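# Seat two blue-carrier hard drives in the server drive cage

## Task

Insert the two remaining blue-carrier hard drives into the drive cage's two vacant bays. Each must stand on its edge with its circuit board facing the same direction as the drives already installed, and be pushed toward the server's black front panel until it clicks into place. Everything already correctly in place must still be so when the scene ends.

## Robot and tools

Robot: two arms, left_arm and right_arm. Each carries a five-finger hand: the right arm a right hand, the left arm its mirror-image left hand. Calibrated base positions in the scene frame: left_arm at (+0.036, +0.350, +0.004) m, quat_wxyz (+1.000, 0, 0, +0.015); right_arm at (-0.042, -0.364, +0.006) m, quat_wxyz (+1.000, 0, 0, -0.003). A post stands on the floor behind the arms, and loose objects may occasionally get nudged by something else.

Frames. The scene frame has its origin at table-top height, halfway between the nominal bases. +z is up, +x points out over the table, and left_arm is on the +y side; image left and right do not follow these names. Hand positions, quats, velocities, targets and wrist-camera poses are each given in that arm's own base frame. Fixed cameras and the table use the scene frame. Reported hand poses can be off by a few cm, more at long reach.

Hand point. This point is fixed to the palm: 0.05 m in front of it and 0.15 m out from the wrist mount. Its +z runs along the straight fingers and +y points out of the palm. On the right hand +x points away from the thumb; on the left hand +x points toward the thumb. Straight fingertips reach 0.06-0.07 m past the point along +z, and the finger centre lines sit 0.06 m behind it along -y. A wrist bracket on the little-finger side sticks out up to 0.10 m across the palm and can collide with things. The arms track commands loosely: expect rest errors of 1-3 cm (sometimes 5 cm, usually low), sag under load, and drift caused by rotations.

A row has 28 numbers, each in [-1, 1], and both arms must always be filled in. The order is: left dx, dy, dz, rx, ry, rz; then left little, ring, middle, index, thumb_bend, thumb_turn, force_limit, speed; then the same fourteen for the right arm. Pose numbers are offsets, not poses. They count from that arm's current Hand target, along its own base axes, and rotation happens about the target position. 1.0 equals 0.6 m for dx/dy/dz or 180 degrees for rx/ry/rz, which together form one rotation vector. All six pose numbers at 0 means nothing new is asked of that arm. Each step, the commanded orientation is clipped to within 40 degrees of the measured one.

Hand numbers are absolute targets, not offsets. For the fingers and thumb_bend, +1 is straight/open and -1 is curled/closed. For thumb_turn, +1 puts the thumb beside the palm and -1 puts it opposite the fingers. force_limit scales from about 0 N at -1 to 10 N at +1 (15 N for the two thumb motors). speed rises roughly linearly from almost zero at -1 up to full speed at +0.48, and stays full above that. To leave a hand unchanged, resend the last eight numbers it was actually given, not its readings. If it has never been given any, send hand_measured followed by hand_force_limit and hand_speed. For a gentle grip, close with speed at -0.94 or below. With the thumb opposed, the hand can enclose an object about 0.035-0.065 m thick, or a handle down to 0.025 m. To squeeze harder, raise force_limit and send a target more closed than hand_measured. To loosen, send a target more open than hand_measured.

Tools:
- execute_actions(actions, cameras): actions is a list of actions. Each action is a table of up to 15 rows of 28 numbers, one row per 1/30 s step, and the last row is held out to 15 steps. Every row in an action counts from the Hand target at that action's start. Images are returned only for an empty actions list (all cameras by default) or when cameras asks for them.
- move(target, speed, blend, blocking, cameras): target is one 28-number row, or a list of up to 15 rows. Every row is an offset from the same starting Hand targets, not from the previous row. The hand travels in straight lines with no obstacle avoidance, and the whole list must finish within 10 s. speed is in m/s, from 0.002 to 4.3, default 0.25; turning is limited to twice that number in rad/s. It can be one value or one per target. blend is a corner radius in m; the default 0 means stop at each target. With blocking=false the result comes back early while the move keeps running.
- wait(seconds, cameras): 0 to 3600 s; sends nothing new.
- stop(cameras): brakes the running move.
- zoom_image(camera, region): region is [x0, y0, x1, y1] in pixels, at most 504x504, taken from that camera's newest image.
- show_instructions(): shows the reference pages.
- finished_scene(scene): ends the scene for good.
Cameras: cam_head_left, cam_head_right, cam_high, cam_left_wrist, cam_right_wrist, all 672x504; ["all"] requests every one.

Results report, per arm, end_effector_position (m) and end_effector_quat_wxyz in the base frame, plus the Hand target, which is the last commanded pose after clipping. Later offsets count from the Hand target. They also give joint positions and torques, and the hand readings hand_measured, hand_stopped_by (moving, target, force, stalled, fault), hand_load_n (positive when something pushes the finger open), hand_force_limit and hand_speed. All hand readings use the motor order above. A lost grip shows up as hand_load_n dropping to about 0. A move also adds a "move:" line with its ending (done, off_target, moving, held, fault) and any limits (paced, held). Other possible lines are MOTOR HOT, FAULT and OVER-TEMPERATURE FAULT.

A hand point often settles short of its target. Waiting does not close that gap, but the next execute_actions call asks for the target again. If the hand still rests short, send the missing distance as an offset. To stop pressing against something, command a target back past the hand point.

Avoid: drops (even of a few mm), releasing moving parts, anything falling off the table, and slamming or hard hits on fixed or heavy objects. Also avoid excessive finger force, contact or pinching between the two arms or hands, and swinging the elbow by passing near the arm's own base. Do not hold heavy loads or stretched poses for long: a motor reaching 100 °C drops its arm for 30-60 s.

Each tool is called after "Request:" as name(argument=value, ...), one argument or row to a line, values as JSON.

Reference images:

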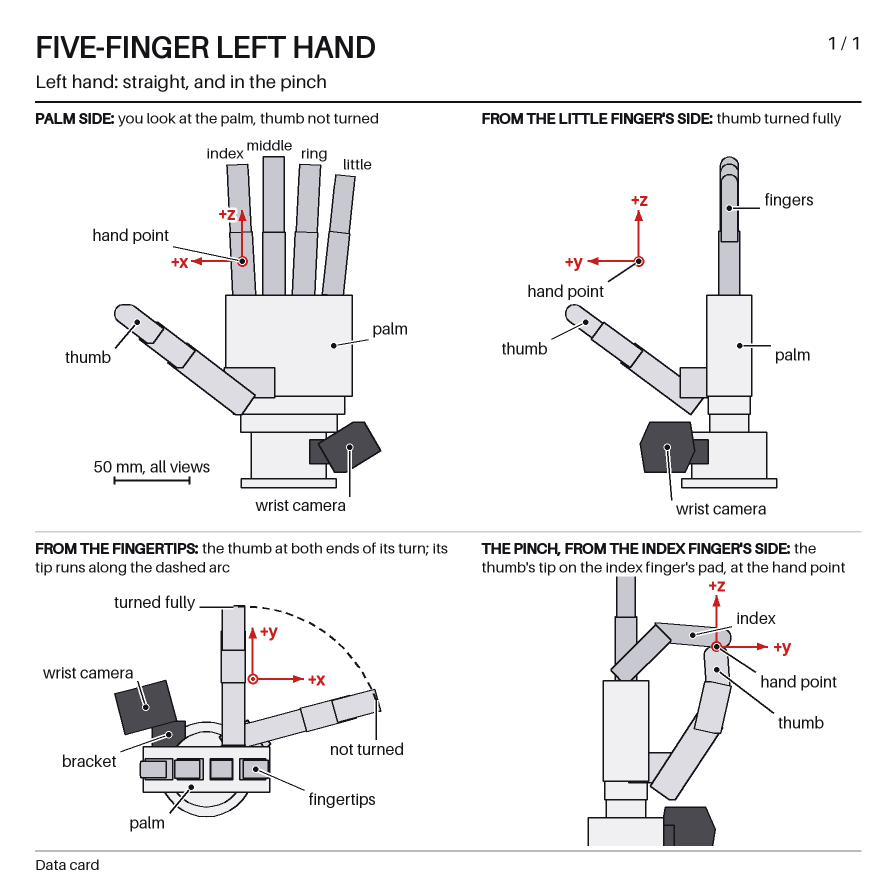

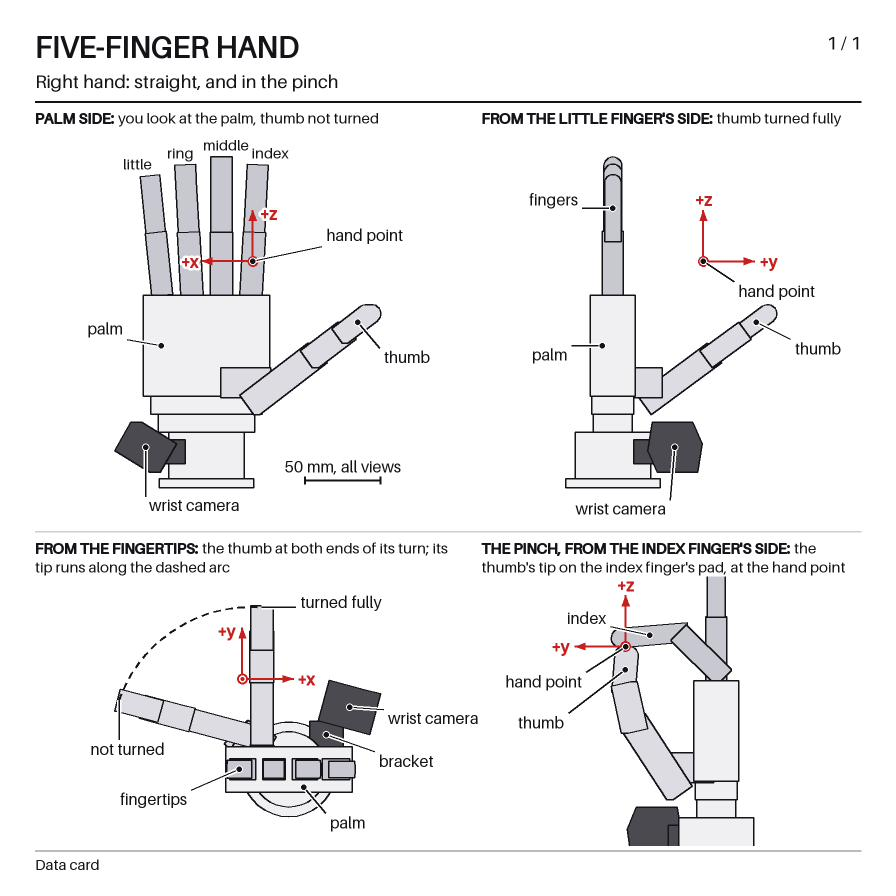

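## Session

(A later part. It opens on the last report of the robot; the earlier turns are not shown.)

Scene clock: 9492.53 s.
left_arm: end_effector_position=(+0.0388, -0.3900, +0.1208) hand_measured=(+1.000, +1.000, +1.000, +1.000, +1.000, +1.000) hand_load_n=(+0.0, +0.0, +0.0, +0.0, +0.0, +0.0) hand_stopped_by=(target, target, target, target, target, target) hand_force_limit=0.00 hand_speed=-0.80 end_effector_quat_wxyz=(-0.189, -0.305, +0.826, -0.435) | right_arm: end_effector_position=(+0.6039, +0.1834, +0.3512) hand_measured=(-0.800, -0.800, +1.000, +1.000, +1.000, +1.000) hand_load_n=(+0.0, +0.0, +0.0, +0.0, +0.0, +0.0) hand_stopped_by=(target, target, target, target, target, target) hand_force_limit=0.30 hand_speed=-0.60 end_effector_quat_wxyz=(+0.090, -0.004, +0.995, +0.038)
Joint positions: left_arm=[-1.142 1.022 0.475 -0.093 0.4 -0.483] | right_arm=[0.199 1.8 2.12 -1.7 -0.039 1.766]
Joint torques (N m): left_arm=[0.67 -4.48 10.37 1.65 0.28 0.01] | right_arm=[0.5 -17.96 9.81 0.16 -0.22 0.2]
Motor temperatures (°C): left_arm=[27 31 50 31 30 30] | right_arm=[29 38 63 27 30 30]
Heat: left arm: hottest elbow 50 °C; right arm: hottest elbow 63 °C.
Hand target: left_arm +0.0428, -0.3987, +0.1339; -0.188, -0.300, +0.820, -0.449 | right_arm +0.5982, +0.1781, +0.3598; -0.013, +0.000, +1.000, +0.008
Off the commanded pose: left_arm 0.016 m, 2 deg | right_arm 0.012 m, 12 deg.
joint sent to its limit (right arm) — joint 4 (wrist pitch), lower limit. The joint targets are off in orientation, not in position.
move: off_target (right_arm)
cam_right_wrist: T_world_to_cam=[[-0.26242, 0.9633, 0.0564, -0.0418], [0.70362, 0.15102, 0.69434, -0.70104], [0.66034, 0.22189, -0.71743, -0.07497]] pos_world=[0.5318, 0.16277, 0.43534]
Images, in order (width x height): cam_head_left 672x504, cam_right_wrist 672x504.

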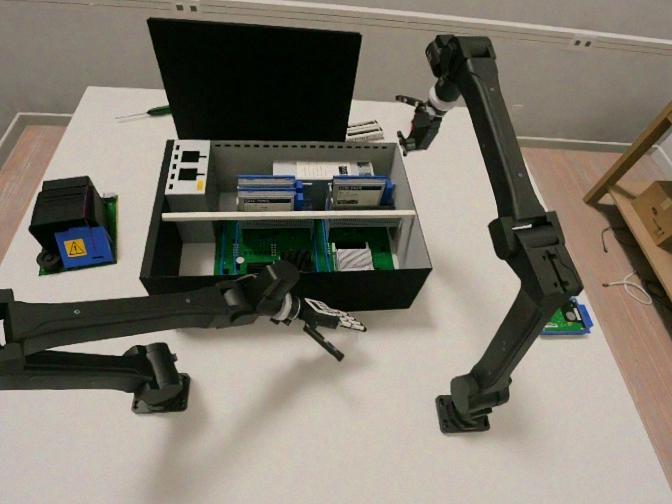

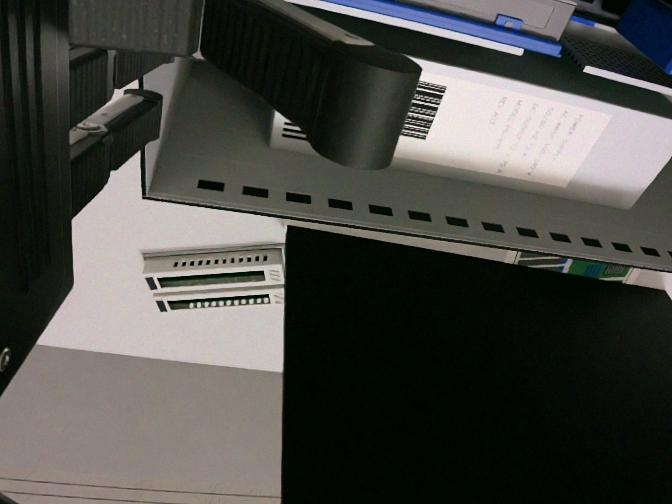

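Request:
move(
  target=[0,0,0,0,0,0,1,1,1,1,1,1,0,-0.8, 0.0,0.0,-0.158,0,-0.0,0,-0.8,-0.8,1,1,1,1,0.3,-0.6],
  speed=0.15,
  cameras=["cam_high"],
)

Scene clock: 9502.97 s.
left_arm: end_effector_position=(+0.0388, -0.3900, +0.1208) hand_measured=(+1.000, +1.000, +1.000, +1.000, +1.000, +1.000) hand_load_n=(+0.0, +0.0, +0.0, +0.0, +0.0, +0.0) hand_stopped_by=(target, target, target, target, target, target) hand_force_limit=0.00 hand_speed=-0.80 end_effector_quat_wxyz=(-0.189, -0.305, +0.826, -0.435) | right_arm: end_effector_position=(+0.5997, +0.1803, +0.2682) hand_measured=(-0.800, -0.800, +1.000, +1.000, +1.000, +1.000) hand_load_n=(+0.0, +0.0, +0.0, +0.0, +0.0, +0.0) hand_stopped_by=(target, target, target, target, target, target) hand_force_limit=0.30 hand_speed=-0.60 end_effector_quat_wxyz=(+0.012, -0.002, +1.000, +0.017)
Joint positions: left_arm=[-1.142 1.022 0.475 -0.093 0.4 -0.483] | right_arm=[0.199 1.865 2.023 -1.7 -0.028 1.767]
Joint torques (N m): left_arm=[0.67 -4.42 10.39 1.63 0.28 0.01] | right_arm=[0.97 -17.73 10.18 -0.17 0.03 0.01]
Motor temperatures (°C): left_arm=[27 31 50 31 30 30] | right_arm=[29 38 61 27 30 30]
Heat: left arm: hottest elbow 50 °C; right arm: hottest elbow 61 °C.
Hand target: left_arm +0.0428, -0.3987, +0.1339; -0.188, -0.300, +0.820, -0.449 | right_arm +0.5981, +0.1780, +0.2651; -0.013, +0.000, +1.000, +0.008
Off the commanded pose: left_arm 0.016 m, 2 deg | right_arm 0.004 m, 3 deg.
joint sent to its limit (right arm) — joint 4 (wrist pitch), lower limit. The joint targets still meet the commanded pose.
move: off_target (right_arm)

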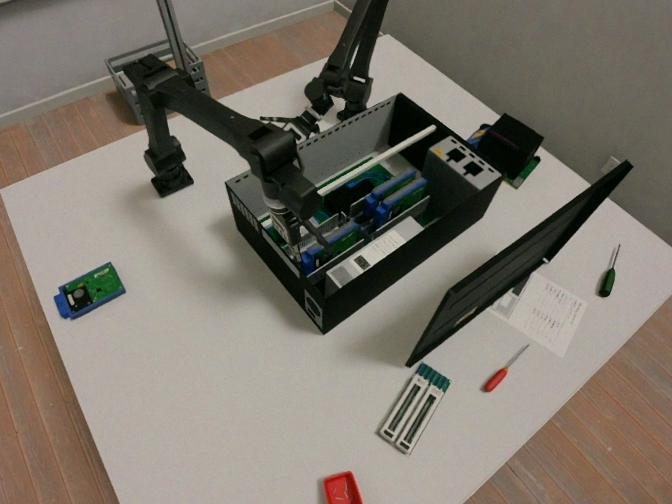

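Request:
move(
  target=[0,0,0,0,0,0,1,1,1,1,1,1,0,-0.8, 0.0,0.0,-0.15,0.03,-0.0,0.03,-0.8,-0.8,1,1,1,1,0.3,-0.6],
  speed=0.1,
  cameras=["cam_high","cam_head_left","cam_right_wrist"],
)

Scene clock: 9513.97 s.
left_arm: end_effector_position=(+0.0388, -0.3900, +0.1208) hand_measured=(+1.000, +1.000, +1.000, +1.000, +1.000, +1.000) hand_load_n=(+0.0, +0.0, +0.0, +0.0, +0.0, +0.0) hand_stopped_by=(target, target, target, target, target, target) hand_force_limit=0.00 hand_speed=-0.80 end_effector_quat_wxyz=(-0.189, -0.305, +0.826, -0.435) | right_arm: end_effector_position=(+0.5968, +0.1820, +0.1928) hand_measured=(-0.800, -0.800, +1.000, +1.000, +1.000, +1.000) hand_load_n=(+0.0, +0.0, +0.0, +0.0, +0.0, +0.0) hand_stopped_by=(target, target, target, target, target, target) hand_force_limit=0.30 hand_speed=-0.60 end_effector_quat_wxyz=(-0.005, -0.043, +0.998, +0.055)
Joint positions: left_arm=[-1.142 1.022 0.475 -0.093 0.4 -0.483] | right_arm=[0.171 1.876 1.83 -1.52 -0.109 1.656]
Joint torques (N m): left_arm=[0.67 -4.48 10.39 1.63 0.28 0.01] | right_arm=[-0.09 -16.15 9.35 0.46 -0.13 -0.17]
Motor temperatures (°C): left_arm=[27 31 50 31 30 30] | right_arm=[29 39 61 27 30 30]
Heat: left arm: hottest elbow 50 °C; right arm: hottest elbow 61 °C.
Hand target: left_arm +0.0428, -0.3987, +0.1339; -0.188, -0.300, +0.820, -0.449 | right_arm +0.5980, +0.1779, +0.1749; -0.014, -0.048, +0.997, +0.054
Off the commanded pose: left_arm 0.016 m, 2 deg | right_arm 0.018 m, 1 deg.
move: off_target (right_arm)
cam_right_wrist: T_world_to_cam=[[-0.32816, 0.93483, 0.13569, -0.00429], [0.80531, 0.20178, 0.55746, -0.62939], [0.49375, 0.29221, -0.81904, -0.0774]] pos_world=[0.54366, 0.15363, 0.28805]
Images, in order (width x height): cam_head_left 672x504, cam_high 672x504, cam_right_wrist 672x504.

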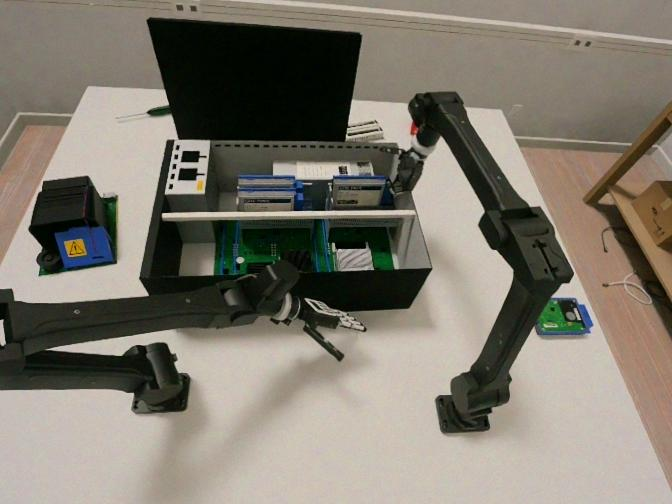

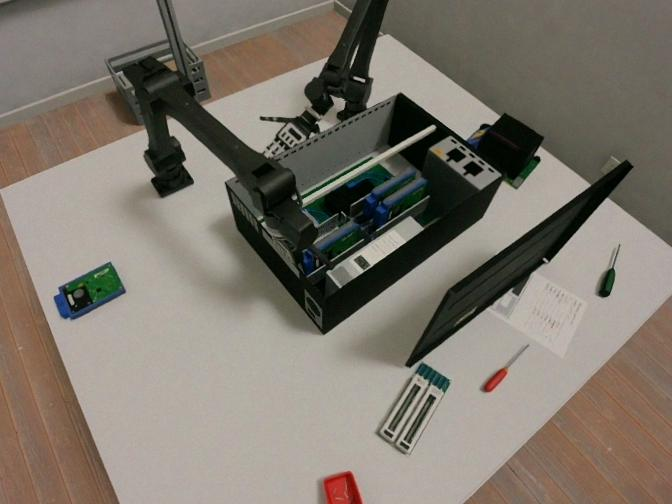

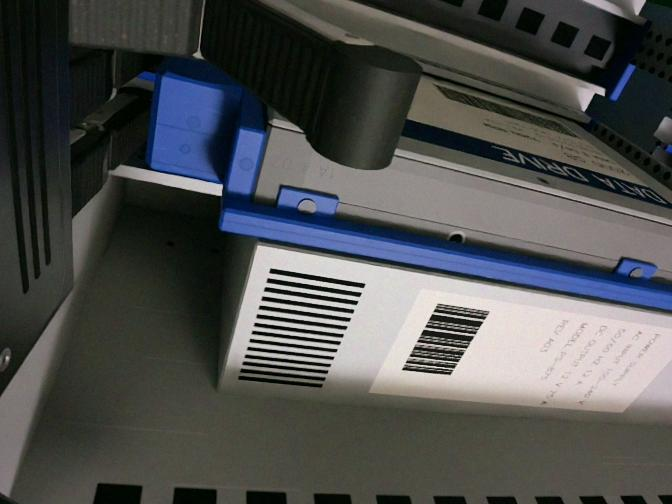

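Request:
execute_actions(
  actions=[
    [[0,0,0,0,0,0,1,1,1,1,1,1,0,-0.8, 0.0,0.01,-0.017,0,0,0,-0.8,-0.8,1,1,1,1,0.3,-0.6],[0,0,0,0,0,0,1,1,1,1,1,1,0,-0.8, 0.0,0.02,-0.017,0,0,0,-0.8,-0.8,1,1,1,1,0.3,-0.6],[0,0,0,0,0,0,1,1,1,1,1,1,0,-0.8, 0.0,0.03,-0.017,0,0,0,-0.8,-0.8,1,1,1,1,0.3,-0.6]],
    [[0,0,0,0,0,0,1,1,1,1,1,1,0,-0.8, 0.0,0.03,0,0,0,0,-0.8,-0.8,1,1,1,1,0.3,-0.6]],
  ],
  cameras=["cam_right_wrist"],
)

Scene clock: 9523.10 s.
left_arm: end_effector_position=(+0.0388, -0.3900, +0.1208) hand_measured=(+1.000, +1.000, +1.000, +1.000, +1.000, +1.000) hand_load_n=(+0.0, +0.0, +0.0, +0.0, +0.0, +0.0) hand_stopped_by=(target, target, target, target, target, target) hand_force_limit=0.00 hand_speed=-0.80 end_effector_quat_wxyz=(-0.189, -0.305, +0.826, -0.435) | right_arm: end_effector_position=(+0.5976, +0.1899, +0.1928) hand_measured=(-0.800, -0.800, +1.000, +1.000, +1.000, +1.000) hand_load_n=(+0.0, +0.0, +0.0, +0.0, +0.0, +0.0) hand_stopped_by=(target, target, target, target, target, target) hand_force_limit=0.30 hand_speed=-0.60 end_effector_quat_wxyz=(+0.002, -0.044, +0.998, +0.051)
Joint positions: left_arm=[-1.142 1.022 0.475 -0.093 0.4 -0.483] | right_arm=[0.187 1.874 1.827 -1.505 -0.1 1.67]
Joint torques (N m): left_arm=[0.73 -4.48 10.39 1.65 0.28 0.01] | right_arm=[3.37 -14.92 9.36 1.01 -0.53 0.29]
Motor temperatures (°C): left_arm=[27 31 50 31 30 30] | right_arm=[29 39 59 27 30 30]
Heat: left arm: hottest elbow 50 °C; right arm: hottest elbow 59 °C.
Hand target: left_arm +0.0428, -0.3987, +0.1339; -0.188, -0.300, +0.820, -0.449 | right_arm +0.5981, +0.2139, +0.1650; -0.014, -0.048, +0.997, +0.054
Off the commanded pose: left_arm 0.016 m, 2 deg | right_arm 0.037 m, 2 deg.
Step readings (end_effector_position of left_arm | right_arm):
0: (+0.0388, -0.3900, +0.1208) | (+0.5967, +0.1821, +0.1928)
1: (+0.0388, -0.3900, +0.1208) | (+0.5967, +0.1821, +0.1928)
2: (+0.0388, -0.3900, +0.1208) | (+0.5967, +0.1821, +0.1926)
4: (+0.0388, -0.3900, +0.1208) | (+0.5967, +0.1824, +0.1925)
8: (+0.0388, -0.3900, +0.1208) | (+0.5960, +0.1850, +0.1925)
15: (+0.0388, -0.3900, +0.1208) | (+0.5961, +0.1850, +0.1926)
16: (+0.0388, -0.3900, +0.1208) | (+0.5961, +0.1850, +0.1926)
17: (+0.0388, -0.3900, +0.1208) | (+0.5961, +0.1851, +0.1925)
19: (+0.0388, -0.3900, +0.1208) | (+0.5964, +0.1858, +0.1923)
23: (+0.0388, -0.3900, +0.1208) | (+0.5972, +0.1884, +0.1924)
30: (+0.0388, -0.3900, +0.1208) | (+0.5976, +0.1899, +0.1928)
cam_right_wrist: T_world_to_cam=[[-0.33173, 0.93517, 0.12412, -0.00709], [0.79712, 0.20749, 0.56705, -0.62976], [0.50453, 0.28705, -0.81428, -0.08647]] pos_world=[0.54327, 0.16212, 0.28757]

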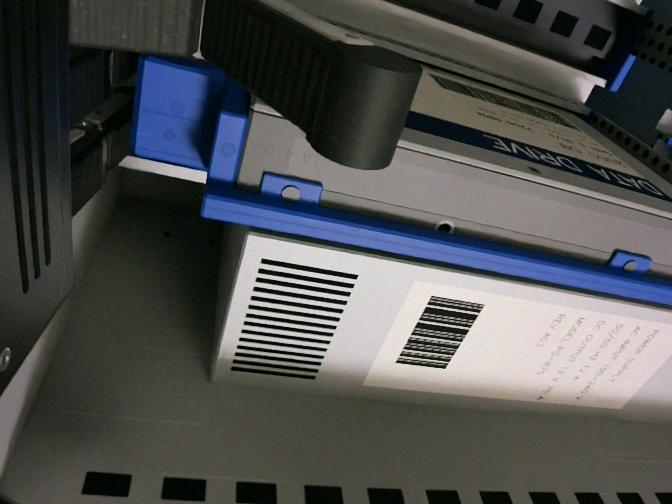

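Request:
execute_actions(
  actions=[
    [[0,0,0,0,0,0,1,1,1,1,1,1,0,-0.8, 0.0,0.03,0,0,0,0,-0.8,-0.8,1,1,1,1,0.3,-0.6],[0,0,0,0,0,0,1,1,1,1,1,1,0,-0.8, 0.0,0.06,0,0,0,0,-0.8,-0.8,1,1,1,1,0.3,-0.6]],
    [[0,0,0,0,0,0,1,1,1,1,1,1,0,-0.8, 0.0,0.03,0,0,0,0,-0.8,-0.8,1,1,1,1,0.3,-0.6],[0,0,0,0,0,0,1,1,1,1,1,1,0,-0.8, 0.0,0.06,0,0,0,0,-0.8,-0.8,1,1,1,1,0.3,-0.6]],
  ],
)

Request:
execute_actions(
  actions=[
    [[0,0,0,0,0,0,1,1,1,1,1,1,0,-0.8, 0.0,0.03,0,0,0,0,-0.8,-0.8,1,1,1,1,0.3,-0.6],[0,0,0,0,0,0,1,1,1,1,1,1,0,-0.8, 0.0,0.05,0,0,0,0,-0.8,-0.8,1,1,1,1,0.3,-0.6]],
    [[0,0,0,0,0,0,1,1,1,1,1,1,0,-0.8, 0.0,0.03,0,0,0,0,-0.8,-0.8,1,1,1,1,0.3,-0.6],[0,0,0,0,0,0,1,1,1,1,1,1,0,-0.8, 0.0,0.05,0,0,0,0,-0.8,-0.8,1,1,1,1,0.3,-0.6]],
  ],
  cameras=["cam_right_wrist","cam_head_left"],
)

Scene clock: 9543.77 s.
left_arm: end_effector_position=(+0.0388, -0.3900, +0.1208) hand_measured=(+1.000, +1.000, +1.000, +1.000, +1.000, +1.000) hand_load_n=(+0.0, +0.0, +0.0, +0.0, +0.0, +0.0) hand_stopped_by=(target, target, target, target, target, target) hand_force_limit=0.00 hand_speed=-0.80 end_effector_quat_wxyz=(-0.189, -0.305, +0.826, -0.435) | right_arm: end_effector_position=(+0.6025, +0.1972, +0.1807) hand_measured=(-0.800, -0.800, +1.000, +1.000, +1.000, +1.000) hand_load_n=(+0.0, +0.0, +0.5, +0.0, +0.0, +0.0) hand_stopped_by=(target, target, target, target, target, target) hand_force_limit=0.30 hand_speed=-0.60 end_effector_quat_wxyz=(+0.000, +0.002, +1.000, +0.018)
Joint positions: left_arm=[-1.142 1.022 0.475 -0.093 0.4 -0.483] | right_arm=[0.225 1.887 1.827 -1.502 -0.035 1.8]
Joint torques (N m): left_arm=[0.67 -4.48 10.39 1.63 0.28 0.01] | right_arm=[9.41 -13.16 14.19 0.64 -2.96 0.16]
Motor temperatures (°C): left_arm=[27 31 50 31 30 30] | right_arm=[29 38 58 27 31 30]
Heat: left arm: hottest elbow 50 °C; right arm: hottest elbow 58 °C.
Hand target: left_arm +0.0428, -0.3987, +0.1339; -0.188, -0.300, +0.820, -0.449 | right_arm +0.5981, +0.2859, +0.1648; -0.014, -0.048, +0.997, +0.054
Off the commanded pose: left_arm 0.016 m, 2 deg | right_arm 0.090 m, 7 deg.
Step readings (end_effector_position of left_arm | right_arm):
0: (+0.0388, -0.3900, +0.1208) | (+0.5977, +0.1898, +0.1928)
1: (+0.0388, -0.3900, +0.1208) | (+0.5976, +0.1900, +0.1928)
2: (+0.0388, -0.3900, +0.1208) | (+0.5976, +0.1903, +0.1928)
4: (+0.0388, -0.3900, +0.1208) | (+0.5978, +0.1921, +0.1924)
8: (+0.0388, -0.3900, +0.1208) | (+0.5990, +0.1946, +0.1891)
15: (+0.0388, -0.3900, +0.1208) | (+0.6008, +0.1944, +0.1829)
16: (+0.0388, -0.3900, +0.1208) | (+0.6009, +0.1944, +0.1826)
17: (+0.0388, -0.3900, +0.1208) | (+0.6009, +0.1950, +0.1826)
19: (+0.0388, -0.3900, +0.1208) | (+0.6010, +0.1960, +0.1819)
23: (+0.0388, -0.3900, +0.1208) | (+0.6014, +0.1977, +0.1808)
30: (+0.0388, -0.3900, +0.1208) | (+0.6023, +0.1974, +0.1807)

Scene clock: 9545.03 s.
left_arm: end_effector_position=(+0.0388, -0.3900, +0.1208) hand_measured=(+1.000, +1.000, +1.000, +1.000, +1.000, +1.000) hand_load_n=(+0.0, +0.0, +0.0, +0.0, +0.0, +0.0) hand_stopped_by=(target, target, target, target, target, target) hand_force_limit=0.00 hand_speed=-0.80 end_effector_quat_wxyz=(-0.189, -0.305, +0.826, -0.435) | right_arm: end_effector_position=(+0.6061, +0.2043, +0.1781) hand_measured=(-0.800, -0.800, +1.000, +1.000, +1.000, +1.000) hand_load_n=(+0.0, +0.0, +0.0, +0.0, +0.0, +0.0) hand_stopped_by=(target, target, target, target, target, target) hand_force_limit=0.30 hand_speed=-0.60 end_effector_quat_wxyz=(-0.007, +0.033, +0.999, -0.001)
Joint positions: left_arm=[-1.142 1.022 0.475 -0.093 0.4 -0.483] | right_arm=[0.251 1.91 1.863 -1.537 -0.002 1.888]
Joint torques (N m): left_arm=[0.67 -4.48 10.37 1.63 0.28 0.01] | right_arm=[14.27 -13.16 15.57 1.33 -4.23 0.05]
Motor temperatures (°C): left_arm=[27 31 50 31 30 30] | right_arm=[29 38 58 27 32 30]
Heat: left arm: hottest elbow 50 °C; right arm: hottest elbow 58 °C.
Hand target: left_arm +0.0428, -0.3987, +0.1339; -0.188, -0.300, +0.820, -0.449 | right_arm +0.5981, +0.3460, +0.1647; -0.014, -0.048, +0.997, +0.054
Off the commanded pose: left_arm 0.016 m, 2 deg | right_arm 0.143 m, 11 deg.
Step readings (end_effector_position of left_arm | right_arm):
0: (+0.0388, -0.3900, +0.1208) | (+0.6025, +0.1972, +0.1807)
1: (+0.0388, -0.3900, +0.1208) | (+0.6024, +0.1974, +0.1807)
2: (+0.0388, -0.3900, +0.1208) | (+0.6026, +0.1977, +0.1809)
4: (+0.0388, -0.3900, +0.1208) | (+0.6029, +0.1985, +0.1804)
8: (+0.0388, -0.3900, +0.1208) | (+0.6035, +0.1992, +0.1797)
15: (+0.0388, -0.3900, +0.1208) | (+0.6046, +0.1989, +0.1798)
16: (+0.0388, -0.3900, +0.1208) | (+0.6045, +0.1988, +0.1795)
17: (+0.0388, -0.3900, +0.1208) | (+0.6046, +0.1992, +0.1796)
19: (+0.0388, -0.3900, +0.1208) | (+0.6050, +0.2008, +0.1797)
23: (+0.0388, -0.3900, +0.1208) | (+0.6051, +0.2049, +0.1782)
30: (+0.0388, -0.3900, +0.1208) | (+0.6060, +0.2044, +0.1783)
cam_right_wrist: T_world_to_cam=[[-0.18177, 0.98289, 0.02981, -0.09976], [0.83536, 0.13836, 0.532, -0.63387], [0.51877, 0.12161, -0.84622, -0.07604]] pos_world=[0.55083, 0.195, 0.27585]
Images, in order (width x height): cam_head_left 672x504, cam_right_wrist 672x504.

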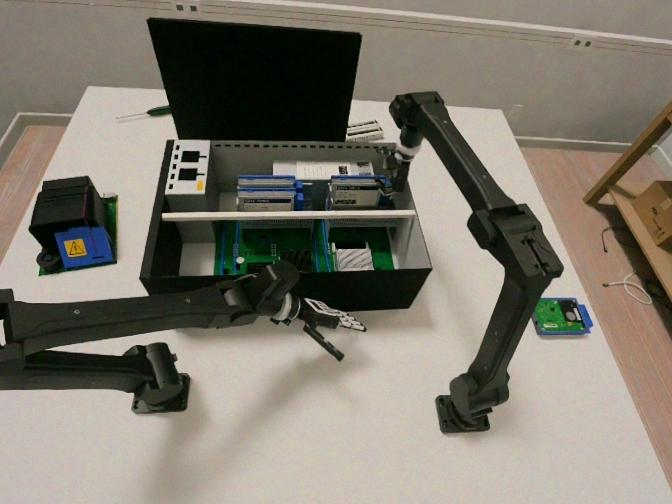

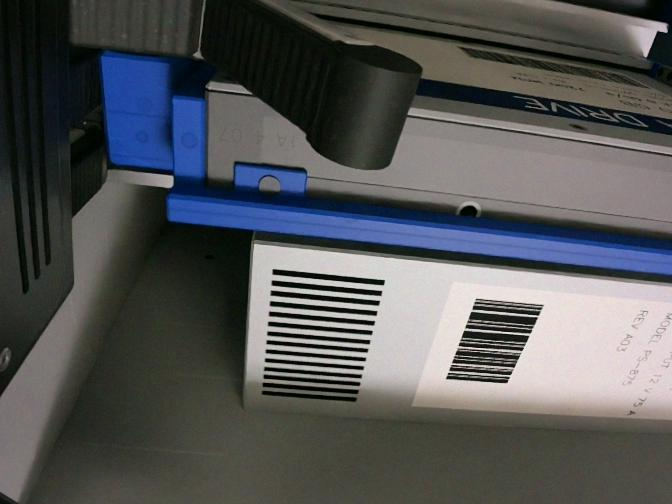

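Request:
zoom_image(
  camera="cam_head_left",
  region=[220, 160, 420, 240],
)

Scaled by 2.520 from the camera's image (finer frame: 960x720).

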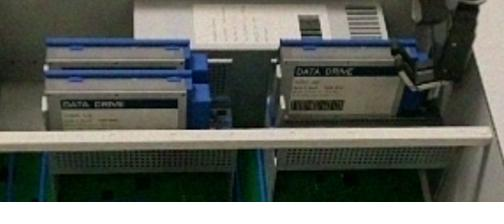

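Request:
zoom_image(
  camera="cam_head_left",
  region=[310, 160, 430, 230],
)

Scaled by 4.200 from the camera's image (finer frame: 960x720).

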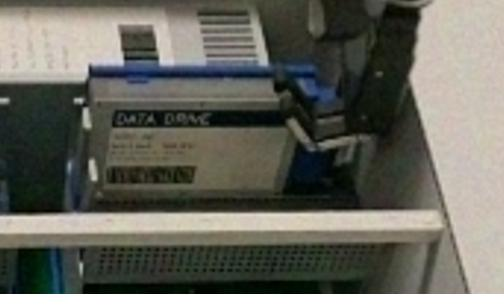

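Request:
execute_actions(
  actions=[
    [[0,0,0,0,0,0,1,1,1,1,1,1,0,-0.8, 0.0,0.04,-0.02,0,0,0,-0.8,-0.8,1,1,1,1,0.3,-0.6],[0,0,0,0,0,0,1,1,1,1,1,1,0,-0.8, 0.0,0.08,-0.02,0,0,0,-0.8,-0.8,1,1,1,1,0.3,-0.6]],
    [[0,0,0,0,0,0,1,1,1,1,1,1,0,-0.8, 0.0,0.03,-0.0,0,0,0,-0.8,-0.8,1,1,1,1,0.3,-0.6],[0,0,0,0,0,0,1,1,1,1,1,1,0,-0.8, 0.0,0.06,-0.0,0,0,0,-0.8,-0.8,1,1,1,1,0.3,-0.6]],
  ],
  cameras=["cam_right_wrist","cam_head_left","cam_high"],
)

Scene clock: 9567.20 s.
left_arm: end_effector_position=(+0.0388, -0.3900, +0.1208) hand_measured=(+1.000, +1.000, +1.000, +1.000, +1.000, +1.000) hand_load_n=(+0.0, +0.0, +0.0, +0.0, +0.0, +0.0) hand_stopped_by=(target, target, target, target, target, target) hand_force_limit=0.00 hand_speed=-0.80 end_effector_quat_wxyz=(-0.189, -0.305, +0.826, -0.435) | right_arm: end_effector_position=(+0.6084, +0.2062, +0.1749) hand_measured=(-0.800, -0.800, +1.000, +1.000, +1.000, +1.000) hand_load_n=(+0.5, +0.0, +0.5, +0.0, +0.0, +0.0) hand_stopped_by=(target, target, target, target, target, target) hand_force_limit=0.30 hand_speed=-0.60 end_effector_quat_wxyz=(-0.010, +0.064, +0.998, -0.027)
Joint positions: left_arm=[-1.142 1.022 0.475 -0.093 0.4 -0.483] | right_arm=[0.273 1.927 1.887 -1.566 0.044 1.973]
Joint torques (N m): left_arm=[0.67 -4.48 10.37 1.65 0.28 0.01] | right_arm=[21.07 -12.63 16.46 2.4 -6 0.28]
Motor temperatures (°C): left_arm=[27 31 50 31 30 30] | right_arm=[30 37 59 27 52 30]
Heat: left arm: hottest elbow 50 °C; right arm: hottest elbow 59 °C.
Hand target: left_arm +0.0428, -0.3987, +0.1339; -0.188, -0.300, +0.820, -0.449 | right_arm +0.5981, +0.4300, +0.1528; -0.014, -0.048, +0.997, +0.054
Off the commanded pose: left_arm 0.016 m, 2 deg | right_arm 0.225 m, 16 deg.
Step readings (end_effector_position of left_arm | right_arm):
0: (+0.0388, -0.3900, +0.1208) | (+0.6061, +0.2043, +0.1781)
1: (+0.0388, -0.3900, +0.1208) | (+0.6062, +0.2043, +0.1781)
2: (+0.0388, -0.3900, +0.1208) | (+0.6062, +0.2046, +0.1781)
4: (+0.0388, -0.3900, +0.1208) | (+0.6065, +0.2052, +0.1776)
8: (+0.0388, -0.3900, +0.1208) | (+0.6072, +0.2054, +0.1769)
15: (+0.0388, -0.3900, +0.1208) | (+0.6081, +0.2051, +0.1767)
16: (+0.0388, -0.3900, +0.1208) | (+0.6082, +0.2050, +0.1768)
17: (+0.0388, -0.3900, +0.1208) | (+0.6081, +0.2052, +0.1767)
19: (+0.0388, -0.3900, +0.1208) | (+0.6082, +0.2058, +0.1762)
23: (+0.0388, -0.3900, +0.1208) | (+0.6084, +0.2063, +0.1755)
30: (+0.0388, -0.3900, +0.1208) | (+0.6083, +0.2062, +0.1748)
cam_right_wrist: T_world_to_cam=[[-0.12181, 0.99235, -0.01992, -0.13083], [0.84666, 0.11435, 0.5197, -0.63417], [0.51801, 0.04644, -0.85411, -0.06277]] pos_world=[0.5535, 0.20527, 0.27336]
Images, in order (width x height): cam_head_left 672x504, cam_high 672x504, cam_right_wrist 672x504.

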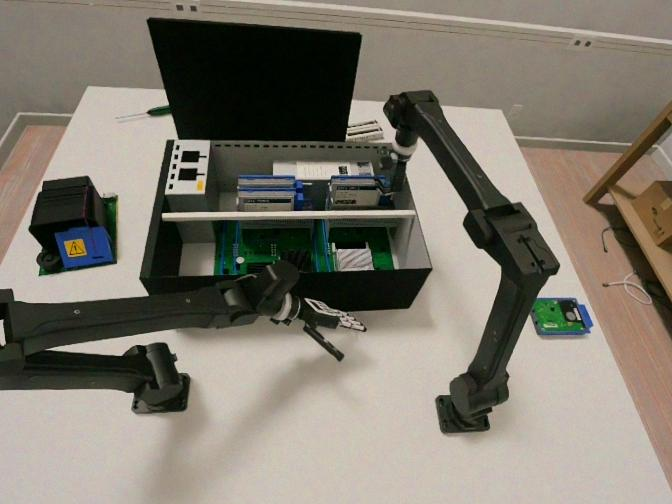

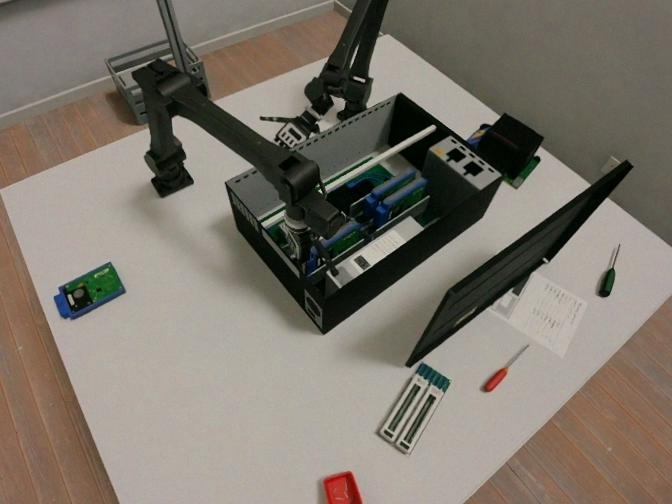

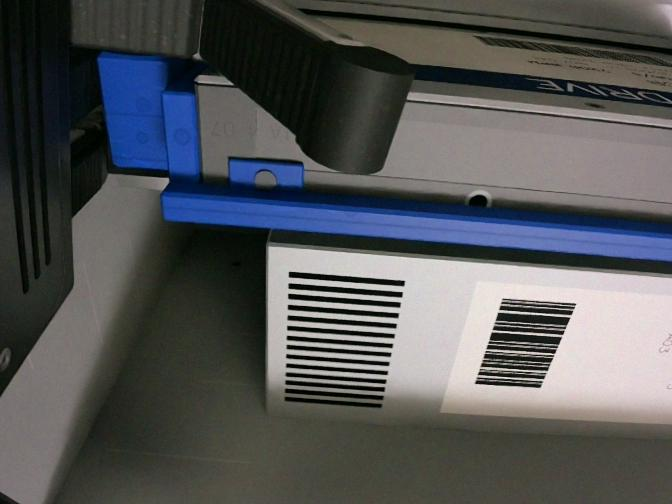

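Request:
zoom_image(
  camera="cam_head_left",
  region=[310, 160, 430, 230],
)

Scaled by 4.200 from the camera's image (finer frame: 960x720).

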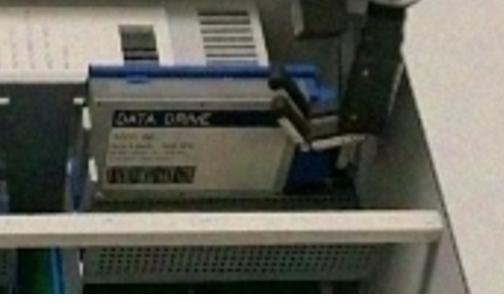

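Request:
execute_actions(
  actions=[
    [[0,0,0,0,0,0,1,1,1,1,1,1,0,-0.8, 0.0,-0.2,0.02,0,0,0,-0.8,-0.8,1,1,1,1,0.3,-0.6],[0,0,0,0,0,0,1,1,1,1,1,1,0,-0.8, 0.0,-0.4,0.02,0,0,0,-0.8,-0.8,1,1,1,1,0.3,-0.6]],
  ],
  cameras=["cam_right_wrist","cam_head_left"],
)

Request:
zoom_image(
  camera="cam_head_left",
  region=[310, 160, 430, 230],
)

Scene clock: 9587.27 s.
left_arm: end_effector_position=(+0.0388, -0.3900, +0.1208) hand_measured=(+1.000, +1.000, +1.000, +1.000, +1.000, +1.000) hand_load_n=(+0.0, +0.0, +0.0, -0.5, +0.0, +0.0) hand_stopped_by=(target, target, target, target, target, target) hand_force_limit=0.00 hand_speed=-0.80 end_effector_quat_wxyz=(-0.189, -0.305, +0.826, -0.435) | right_arm: end_effector_position=(+0.5992, +0.1935, +0.1658) hand_measured=(-0.800, -0.800, +1.000, +1.000, +1.000, +1.000) hand_load_n=(+0.0, +0.0, +0.0, +0.0, +0.0, +0.0) hand_stopped_by=(target, target, target, target, target, target) hand_force_limit=0.30 hand_speed=-0.60 end_effector_quat_wxyz=(-0.017, -0.032, +0.998, +0.051)
Joint positions: left_arm=[-1.142 1.022 0.475 -0.093 0.4 -0.483] | right_arm=[0.192 1.909 1.81 -1.49 -0.107 1.697]
Joint torques (N m): left_arm=[0.67 -4.48 10.37 1.63 0.28 0.01] | right_arm=[-0.15 -18.26 9.76 0.4 -0.27 -0.4]
Motor temperatures (°C): left_arm=[27 31 50 31 30 30] | right_arm=[31 37 60 28 81 30]
Heat: left arm: hottest elbow 50 °C; right arm: hottest wrist yaw 81 °C.
Hand target: left_arm +0.0428, -0.3987, +0.1339; -0.188, -0.300, +0.820, -0.449 | right_arm +0.5980, +0.1900, +0.1648; -0.014, -0.048, +0.997, +0.054
Off the commanded pose: left_arm 0.016 m, 2 deg | right_arm 0.004 m, 2 deg.
Step readings (end_effector_position of left_arm | right_arm):
0: (+0.0388, -0.3900, +0.1208) | (+0.6083, +0.2062, +0.1749)
1: (+0.0388, -0.3900, +0.1208) | (+0.6083, +0.2061, +0.1749)
2: (+0.0388, -0.3900, +0.1208) | (+0.6085, +0.2047, +0.1749)
4: (+0.0388, -0.3900, +0.1208) | (+0.6082, +0.2004, +0.1765)
8: (+0.0388, -0.3900, +0.1208) | (+0.6064, +0.1940, +0.1742)
15: (+0.0388, -0.3900, +0.1208) | (+0.5997, +0.1942, +0.1661)
cam_right_wrist: T_world_to_cam=[[-0.30633, 0.94207, 0.13658, -0.02512], [0.82327, 0.19016, 0.53485, -0.62335], [0.4779, 0.27629, -0.83383, -0.08901]] pos_world=[0.54803, 0.16679, 0.26261]
Images, in order (width x height): cam_head_left 672x504, cam_right_wrist 672x504.

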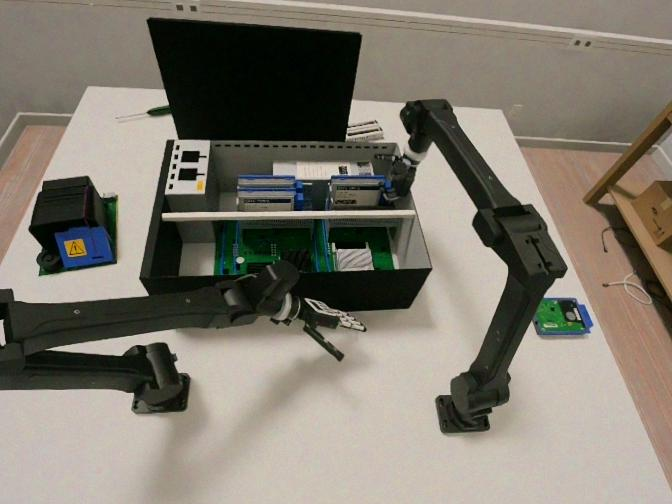

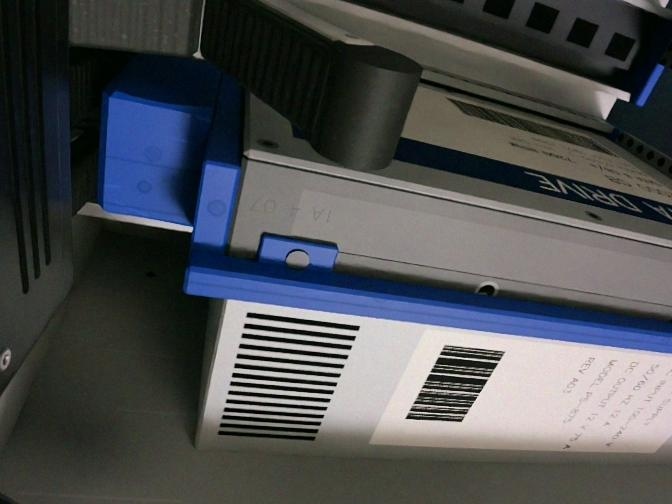

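Scaled by 4.200 from the camera's image (finer frame: 960x720).

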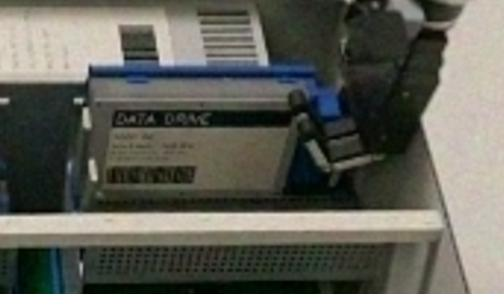

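Request:
move(
  target=[
    [0,0,0,0,0,0,1,1,1,1,1,1,0,-0.8, 0.0,-0.025,0.03,0,0,0,-0.8,-0.8,1,1,1,1,0.3,-0.6],
    [0,0,0,0,0,0,1,1,1,1,1,1,0,-0.8, 0.0,-0.025,0.33,0,0,0,-0.8,-0.8,1,1,1,1,0.3,-0.6],
  ],
  speed=0.12,
  cameras=["cam_head_left","cam_high"],
)

Scene clock: 9647.67 s.
left_arm: end_effector_position=(+0.0388, -0.3900, +0.1208) hand_measured=(+1.000, +1.000, +1.000, +1.000, +1.000, +1.000) hand_load_n=(+0.0, +0.0, +0.0, +0.0, +0.0, +0.0) hand_stopped_by=(target, target, target, target, target, target) hand_force_limit=0.00 hand_speed=-0.80 end_effector_quat_wxyz=(-0.189, -0.305, +0.826, -0.435) | right_arm: end_effector_position=(+0.5907, +0.1787, +0.3329) hand_measured=(-0.800, -0.800, +1.000, +1.000, +1.000, +1.000) hand_load_n=(+0.0, +0.0, +0.0, +0.0, +0.0, +0.0) hand_stopped_by=(target, target, target, target, target, target) hand_force_limit=0.30 hand_speed=-0.60 end_effector_quat_wxyz=(+0.059, -0.042, +0.995, +0.075)
Joint positions: left_arm=[-1.142 1.022 0.475 -0.093 0.4 -0.483] | right_arm=[0.16 1.796 2.06 -1.7 -0.135 1.655]
Joint torques (N m): left_arm=[0.67 -4.42 10.39 1.63 0.28 0.01] | right_arm=[-0.03 -17.14 15.95 0.09 -0.21 0.16]
Motor temperatures (°C): left_arm=[27 31 50 31 30 30] | right_arm=[30 39 58 27 42 31]
Heat: left arm: hottest elbow 50 °C; right arm: hottest elbow 58 °C.
Hand target: left_arm +0.0428, -0.3987, +0.1339; -0.188, -0.300, +0.820, -0.449 | right_arm +0.5980, +0.1749, +0.3629; -0.014, -0.048, +0.997, +0.054
Off the commanded pose: left_arm 0.016 m, 2 deg | right_arm 0.031 m, 9 deg.
joint sent to its limit (right arm) — joint 4 (wrist pitch), lower limit. The joint targets are off in orientation, not in position.
move: off_target (right_arm)

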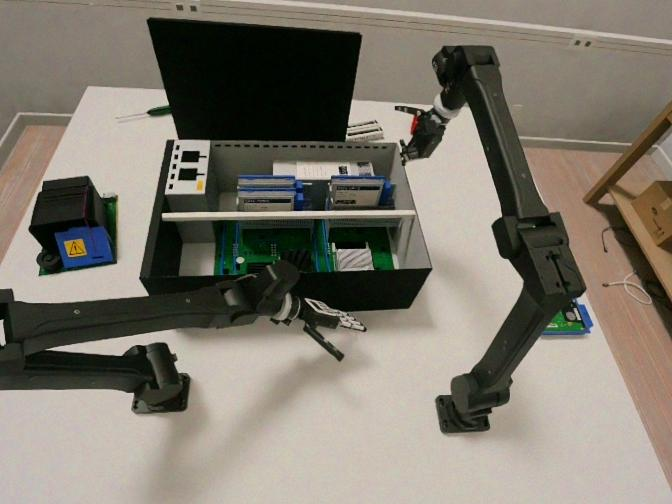

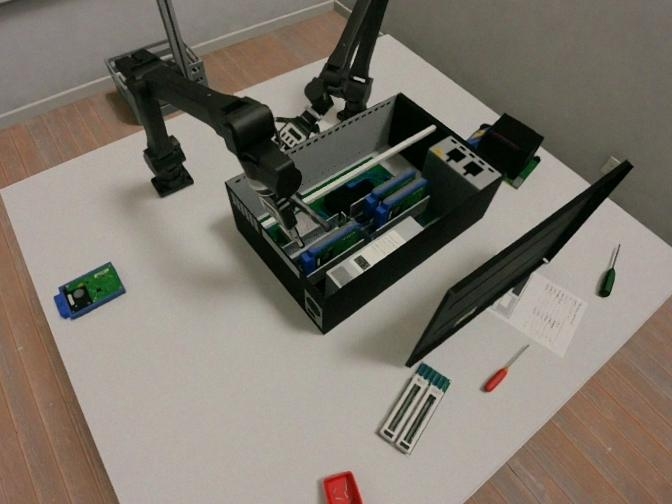

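Request:
zoom_image(
  camera="cam_high",
  region=[290, 150, 450, 280],
)

Request:
zoom_image(
  camera="cam_head_left",
  region=[230, 160, 400, 230],
)

Scaled by 3.150 from the camera's image (finer frame: 960x720).

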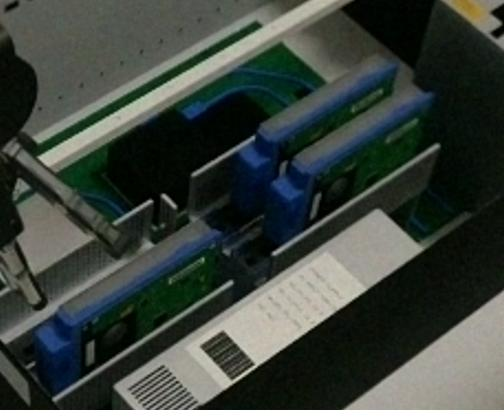

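Scaled by 2.965 from the camera's image (finer frame: 960x720).

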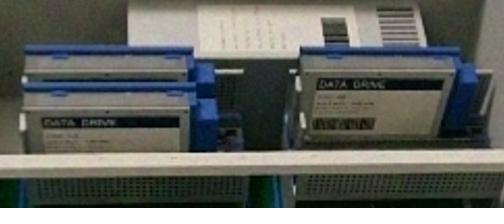

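Request:
move(
  target=[0,0,0,0,0,0,1,1,1,1,1,1,0,-0.8, -0.03,0.125,0.062,-0.3115,-0.2358,0.4828,1,1,1,1,1,1,0.3,-0.6],
  speed=0.3,
)

Request:
move(
  target=[0,0,0,0,0,0,1,1,1,1,1,1,0,-0.8, -0.005,0.2,0.0,-0.2566,0.0602,0.4743,1,1,1,1,1,1,0.3,-0.6],
  speed=0.3,
  cameras=["cam_right_wrist"],
)

Scene clock: 9671.20 s.
left_arm: end_effector_position=(+0.0388, -0.3900, +0.1208) hand_measured=(+1.000, +1.000, +1.000, +1.000, +1.000, +1.000) hand_load_n=(+0.0, +0.0, +0.0, +0.0, +0.0, +0.0) hand_stopped_by=(target, target, target, target, target, target) hand_force_limit=0.00 hand_speed=-0.80 end_effector_quat_wxyz=(-0.189, -0.305, +0.826, -0.435) | right_arm: end_effector_position=(+0.5841, +0.2490, +0.3906) hand_measured=(+1.000, +1.000, +1.000, +1.000, +1.000, +1.000) hand_load_n=(+0.0, +0.0, +0.0, +0.0, +0.0, +0.0) hand_stopped_by=(target, target, target, target, target, target) hand_force_limit=0.30 hand_speed=-0.60 end_effector_quat_wxyz=(-0.241, +0.680, -0.563, +0.403)
Joint positions: left_arm=[-1.142 1.022 0.475 -0.093 0.4 -0.483] | right_arm=[0.513 1.605 1.86 -0.964 0.537 0.073]
Joint torques (N m): left_arm=[0.73 -4.48 10.39 1.63 0.28 0.01] | right_arm=[0.73 -17.26 11.1 1.96 0.19 -0.1]
Motor temperatures (°C): left_arm=[27 31 50 31 30 30] | right_arm=[30 40 58 27 38 30]
Heat: left arm: hottest elbow 50 °C; right arm: hottest elbow 58 °C.
Hand target: left_arm +0.0428, -0.3987, +0.1339; -0.188, -0.300, +0.820, -0.449 | right_arm +0.5801, +0.2499, +0.4000; -0.251, +0.680, -0.555, +0.407
Off the commanded pose: left_arm 0.016 m, 2 deg | right_arm 0.010 m, 2 deg.
move: done

Scene clock: 9675.37 s.
left_arm: end_effector_position=(+0.0388, -0.3900, +0.1208) hand_measured=(+1.000, +1.000, +1.000, +1.000, +1.000, +1.000) hand_load_n=(+0.0, +0.0, -0.5, +0.0, +0.0, +0.0) hand_stopped_by=(target, target, target, target, target, target) hand_force_limit=0.00 hand_speed=-0.80 end_effector_quat_wxyz=(-0.189, -0.305, +0.826, -0.435) | right_arm: end_effector_position=(+0.5736, +0.3633, +0.3871) hand_measured=(+1.000, +1.000, +1.000, +1.000, +1.000, +1.000) hand_load_n=(+0.0, +0.0, +0.0, +0.0, +0.0, +0.0) hand_stopped_by=(target, target, target, target, target, target) hand_force_limit=0.30 hand_speed=-0.60 end_effector_quat_wxyz=(-0.139, +0.943, +0.197, +0.231)
Joint positions: left_arm=[-1.142 1.022 0.475 -0.093 0.4 -0.483] | right_arm=[0.623 2.034 2.595 -1.589 -0.064 -1.342]
Joint torques (N m): left_arm=[0.67 -4.48 10.39 1.62 0.28 0.01] | right_arm=[0.79 -18.9 15.36 0.65 -0.17 -0.14]
Motor temperatures (°C): left_arm=[27 31 50 31 30 30] | right_arm=[29 40 59 27 38 30]
Heat: left arm: hottest elbow 50 °C; right arm: hottest elbow 59 °C.
Hand target: left_arm +0.0428, -0.3987, +0.1339; -0.188, -0.300, +0.820, -0.449 | right_arm +0.5771, +0.3699, +0.3999; -0.145, +0.937, +0.206, +0.244
Off the commanded pose: left_arm 0.016 m, 2 deg | right_arm 0.015 m, 2 deg.
move: off_target (right_arm)
cam_right_wrist: T_world_to_cam=[[0.61207, -0.79056, -0.0195, -0.06011], [-0.78994, -0.61237, 0.03177, 0.65871], [-0.03706, -0.00404, -0.9993, 0.52209]] pos_world=[0.57648, 0.35796, 0.49962]

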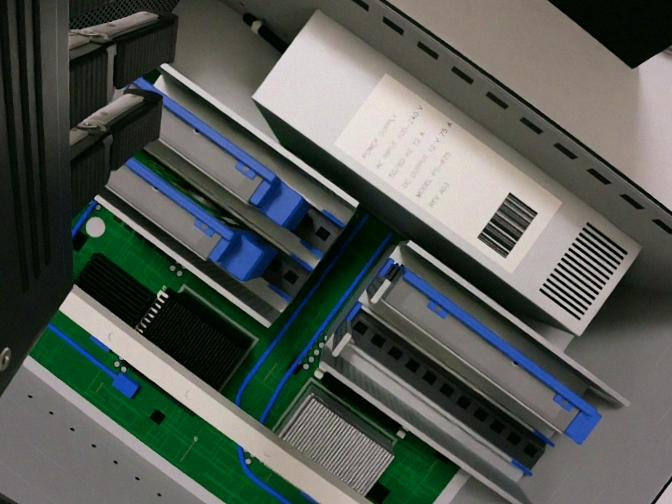

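Request:
zoom_image(
  camera="cam_right_wrist",
  region=[310, 220, 460, 370],
)

Request:
zoom_image(
  camera="cam_right_wrist",
  region=[90, 60, 370, 330],
)

Scaled by 3.360 from the camera's image (finer frame: 960x720).

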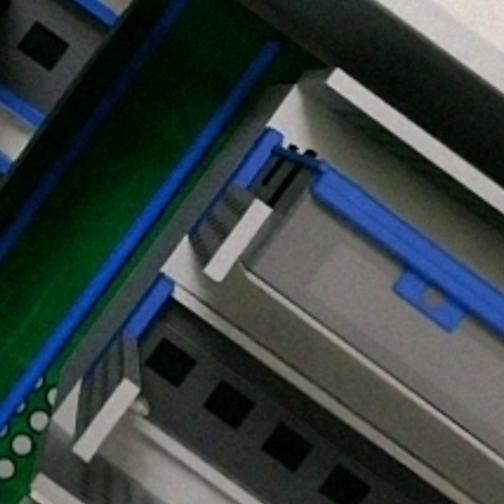

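Scaled by 1.800 from the camera's image (finer frame: 960x720).

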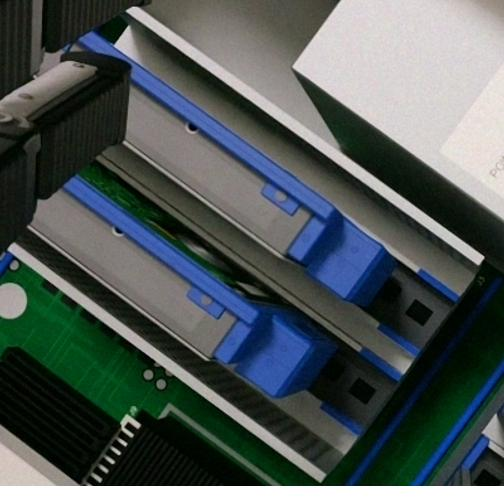

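Request:
zoom_image(
  camera="cam_right_wrist",
  region=[360, 250, 420, 310],
)

Request:
zoom_image(
  camera="cam_right_wrist",
  region=[320, 290, 380, 350],
)

Scaled by 8.400 from the camera's image (finer frame: 960x720).

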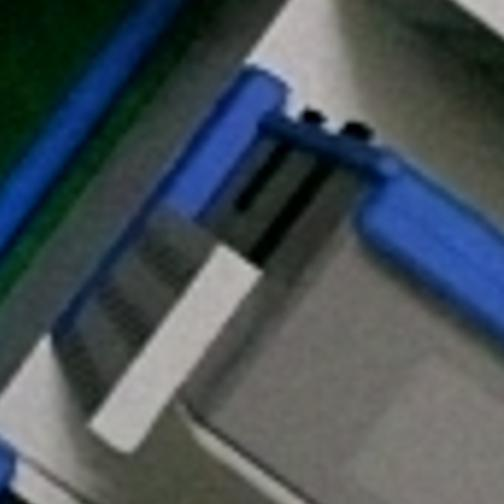

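Scaled by 8.400 from the camera's image (finer frame: 960x720).

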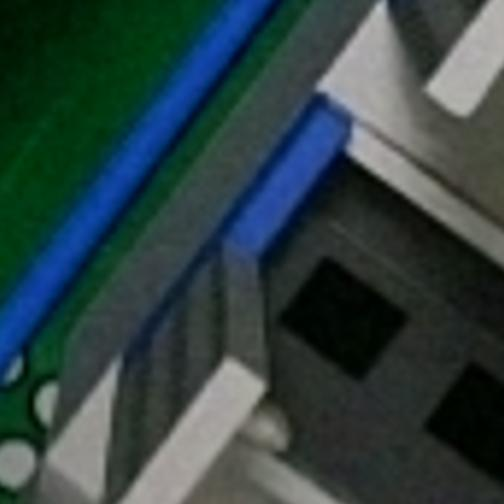

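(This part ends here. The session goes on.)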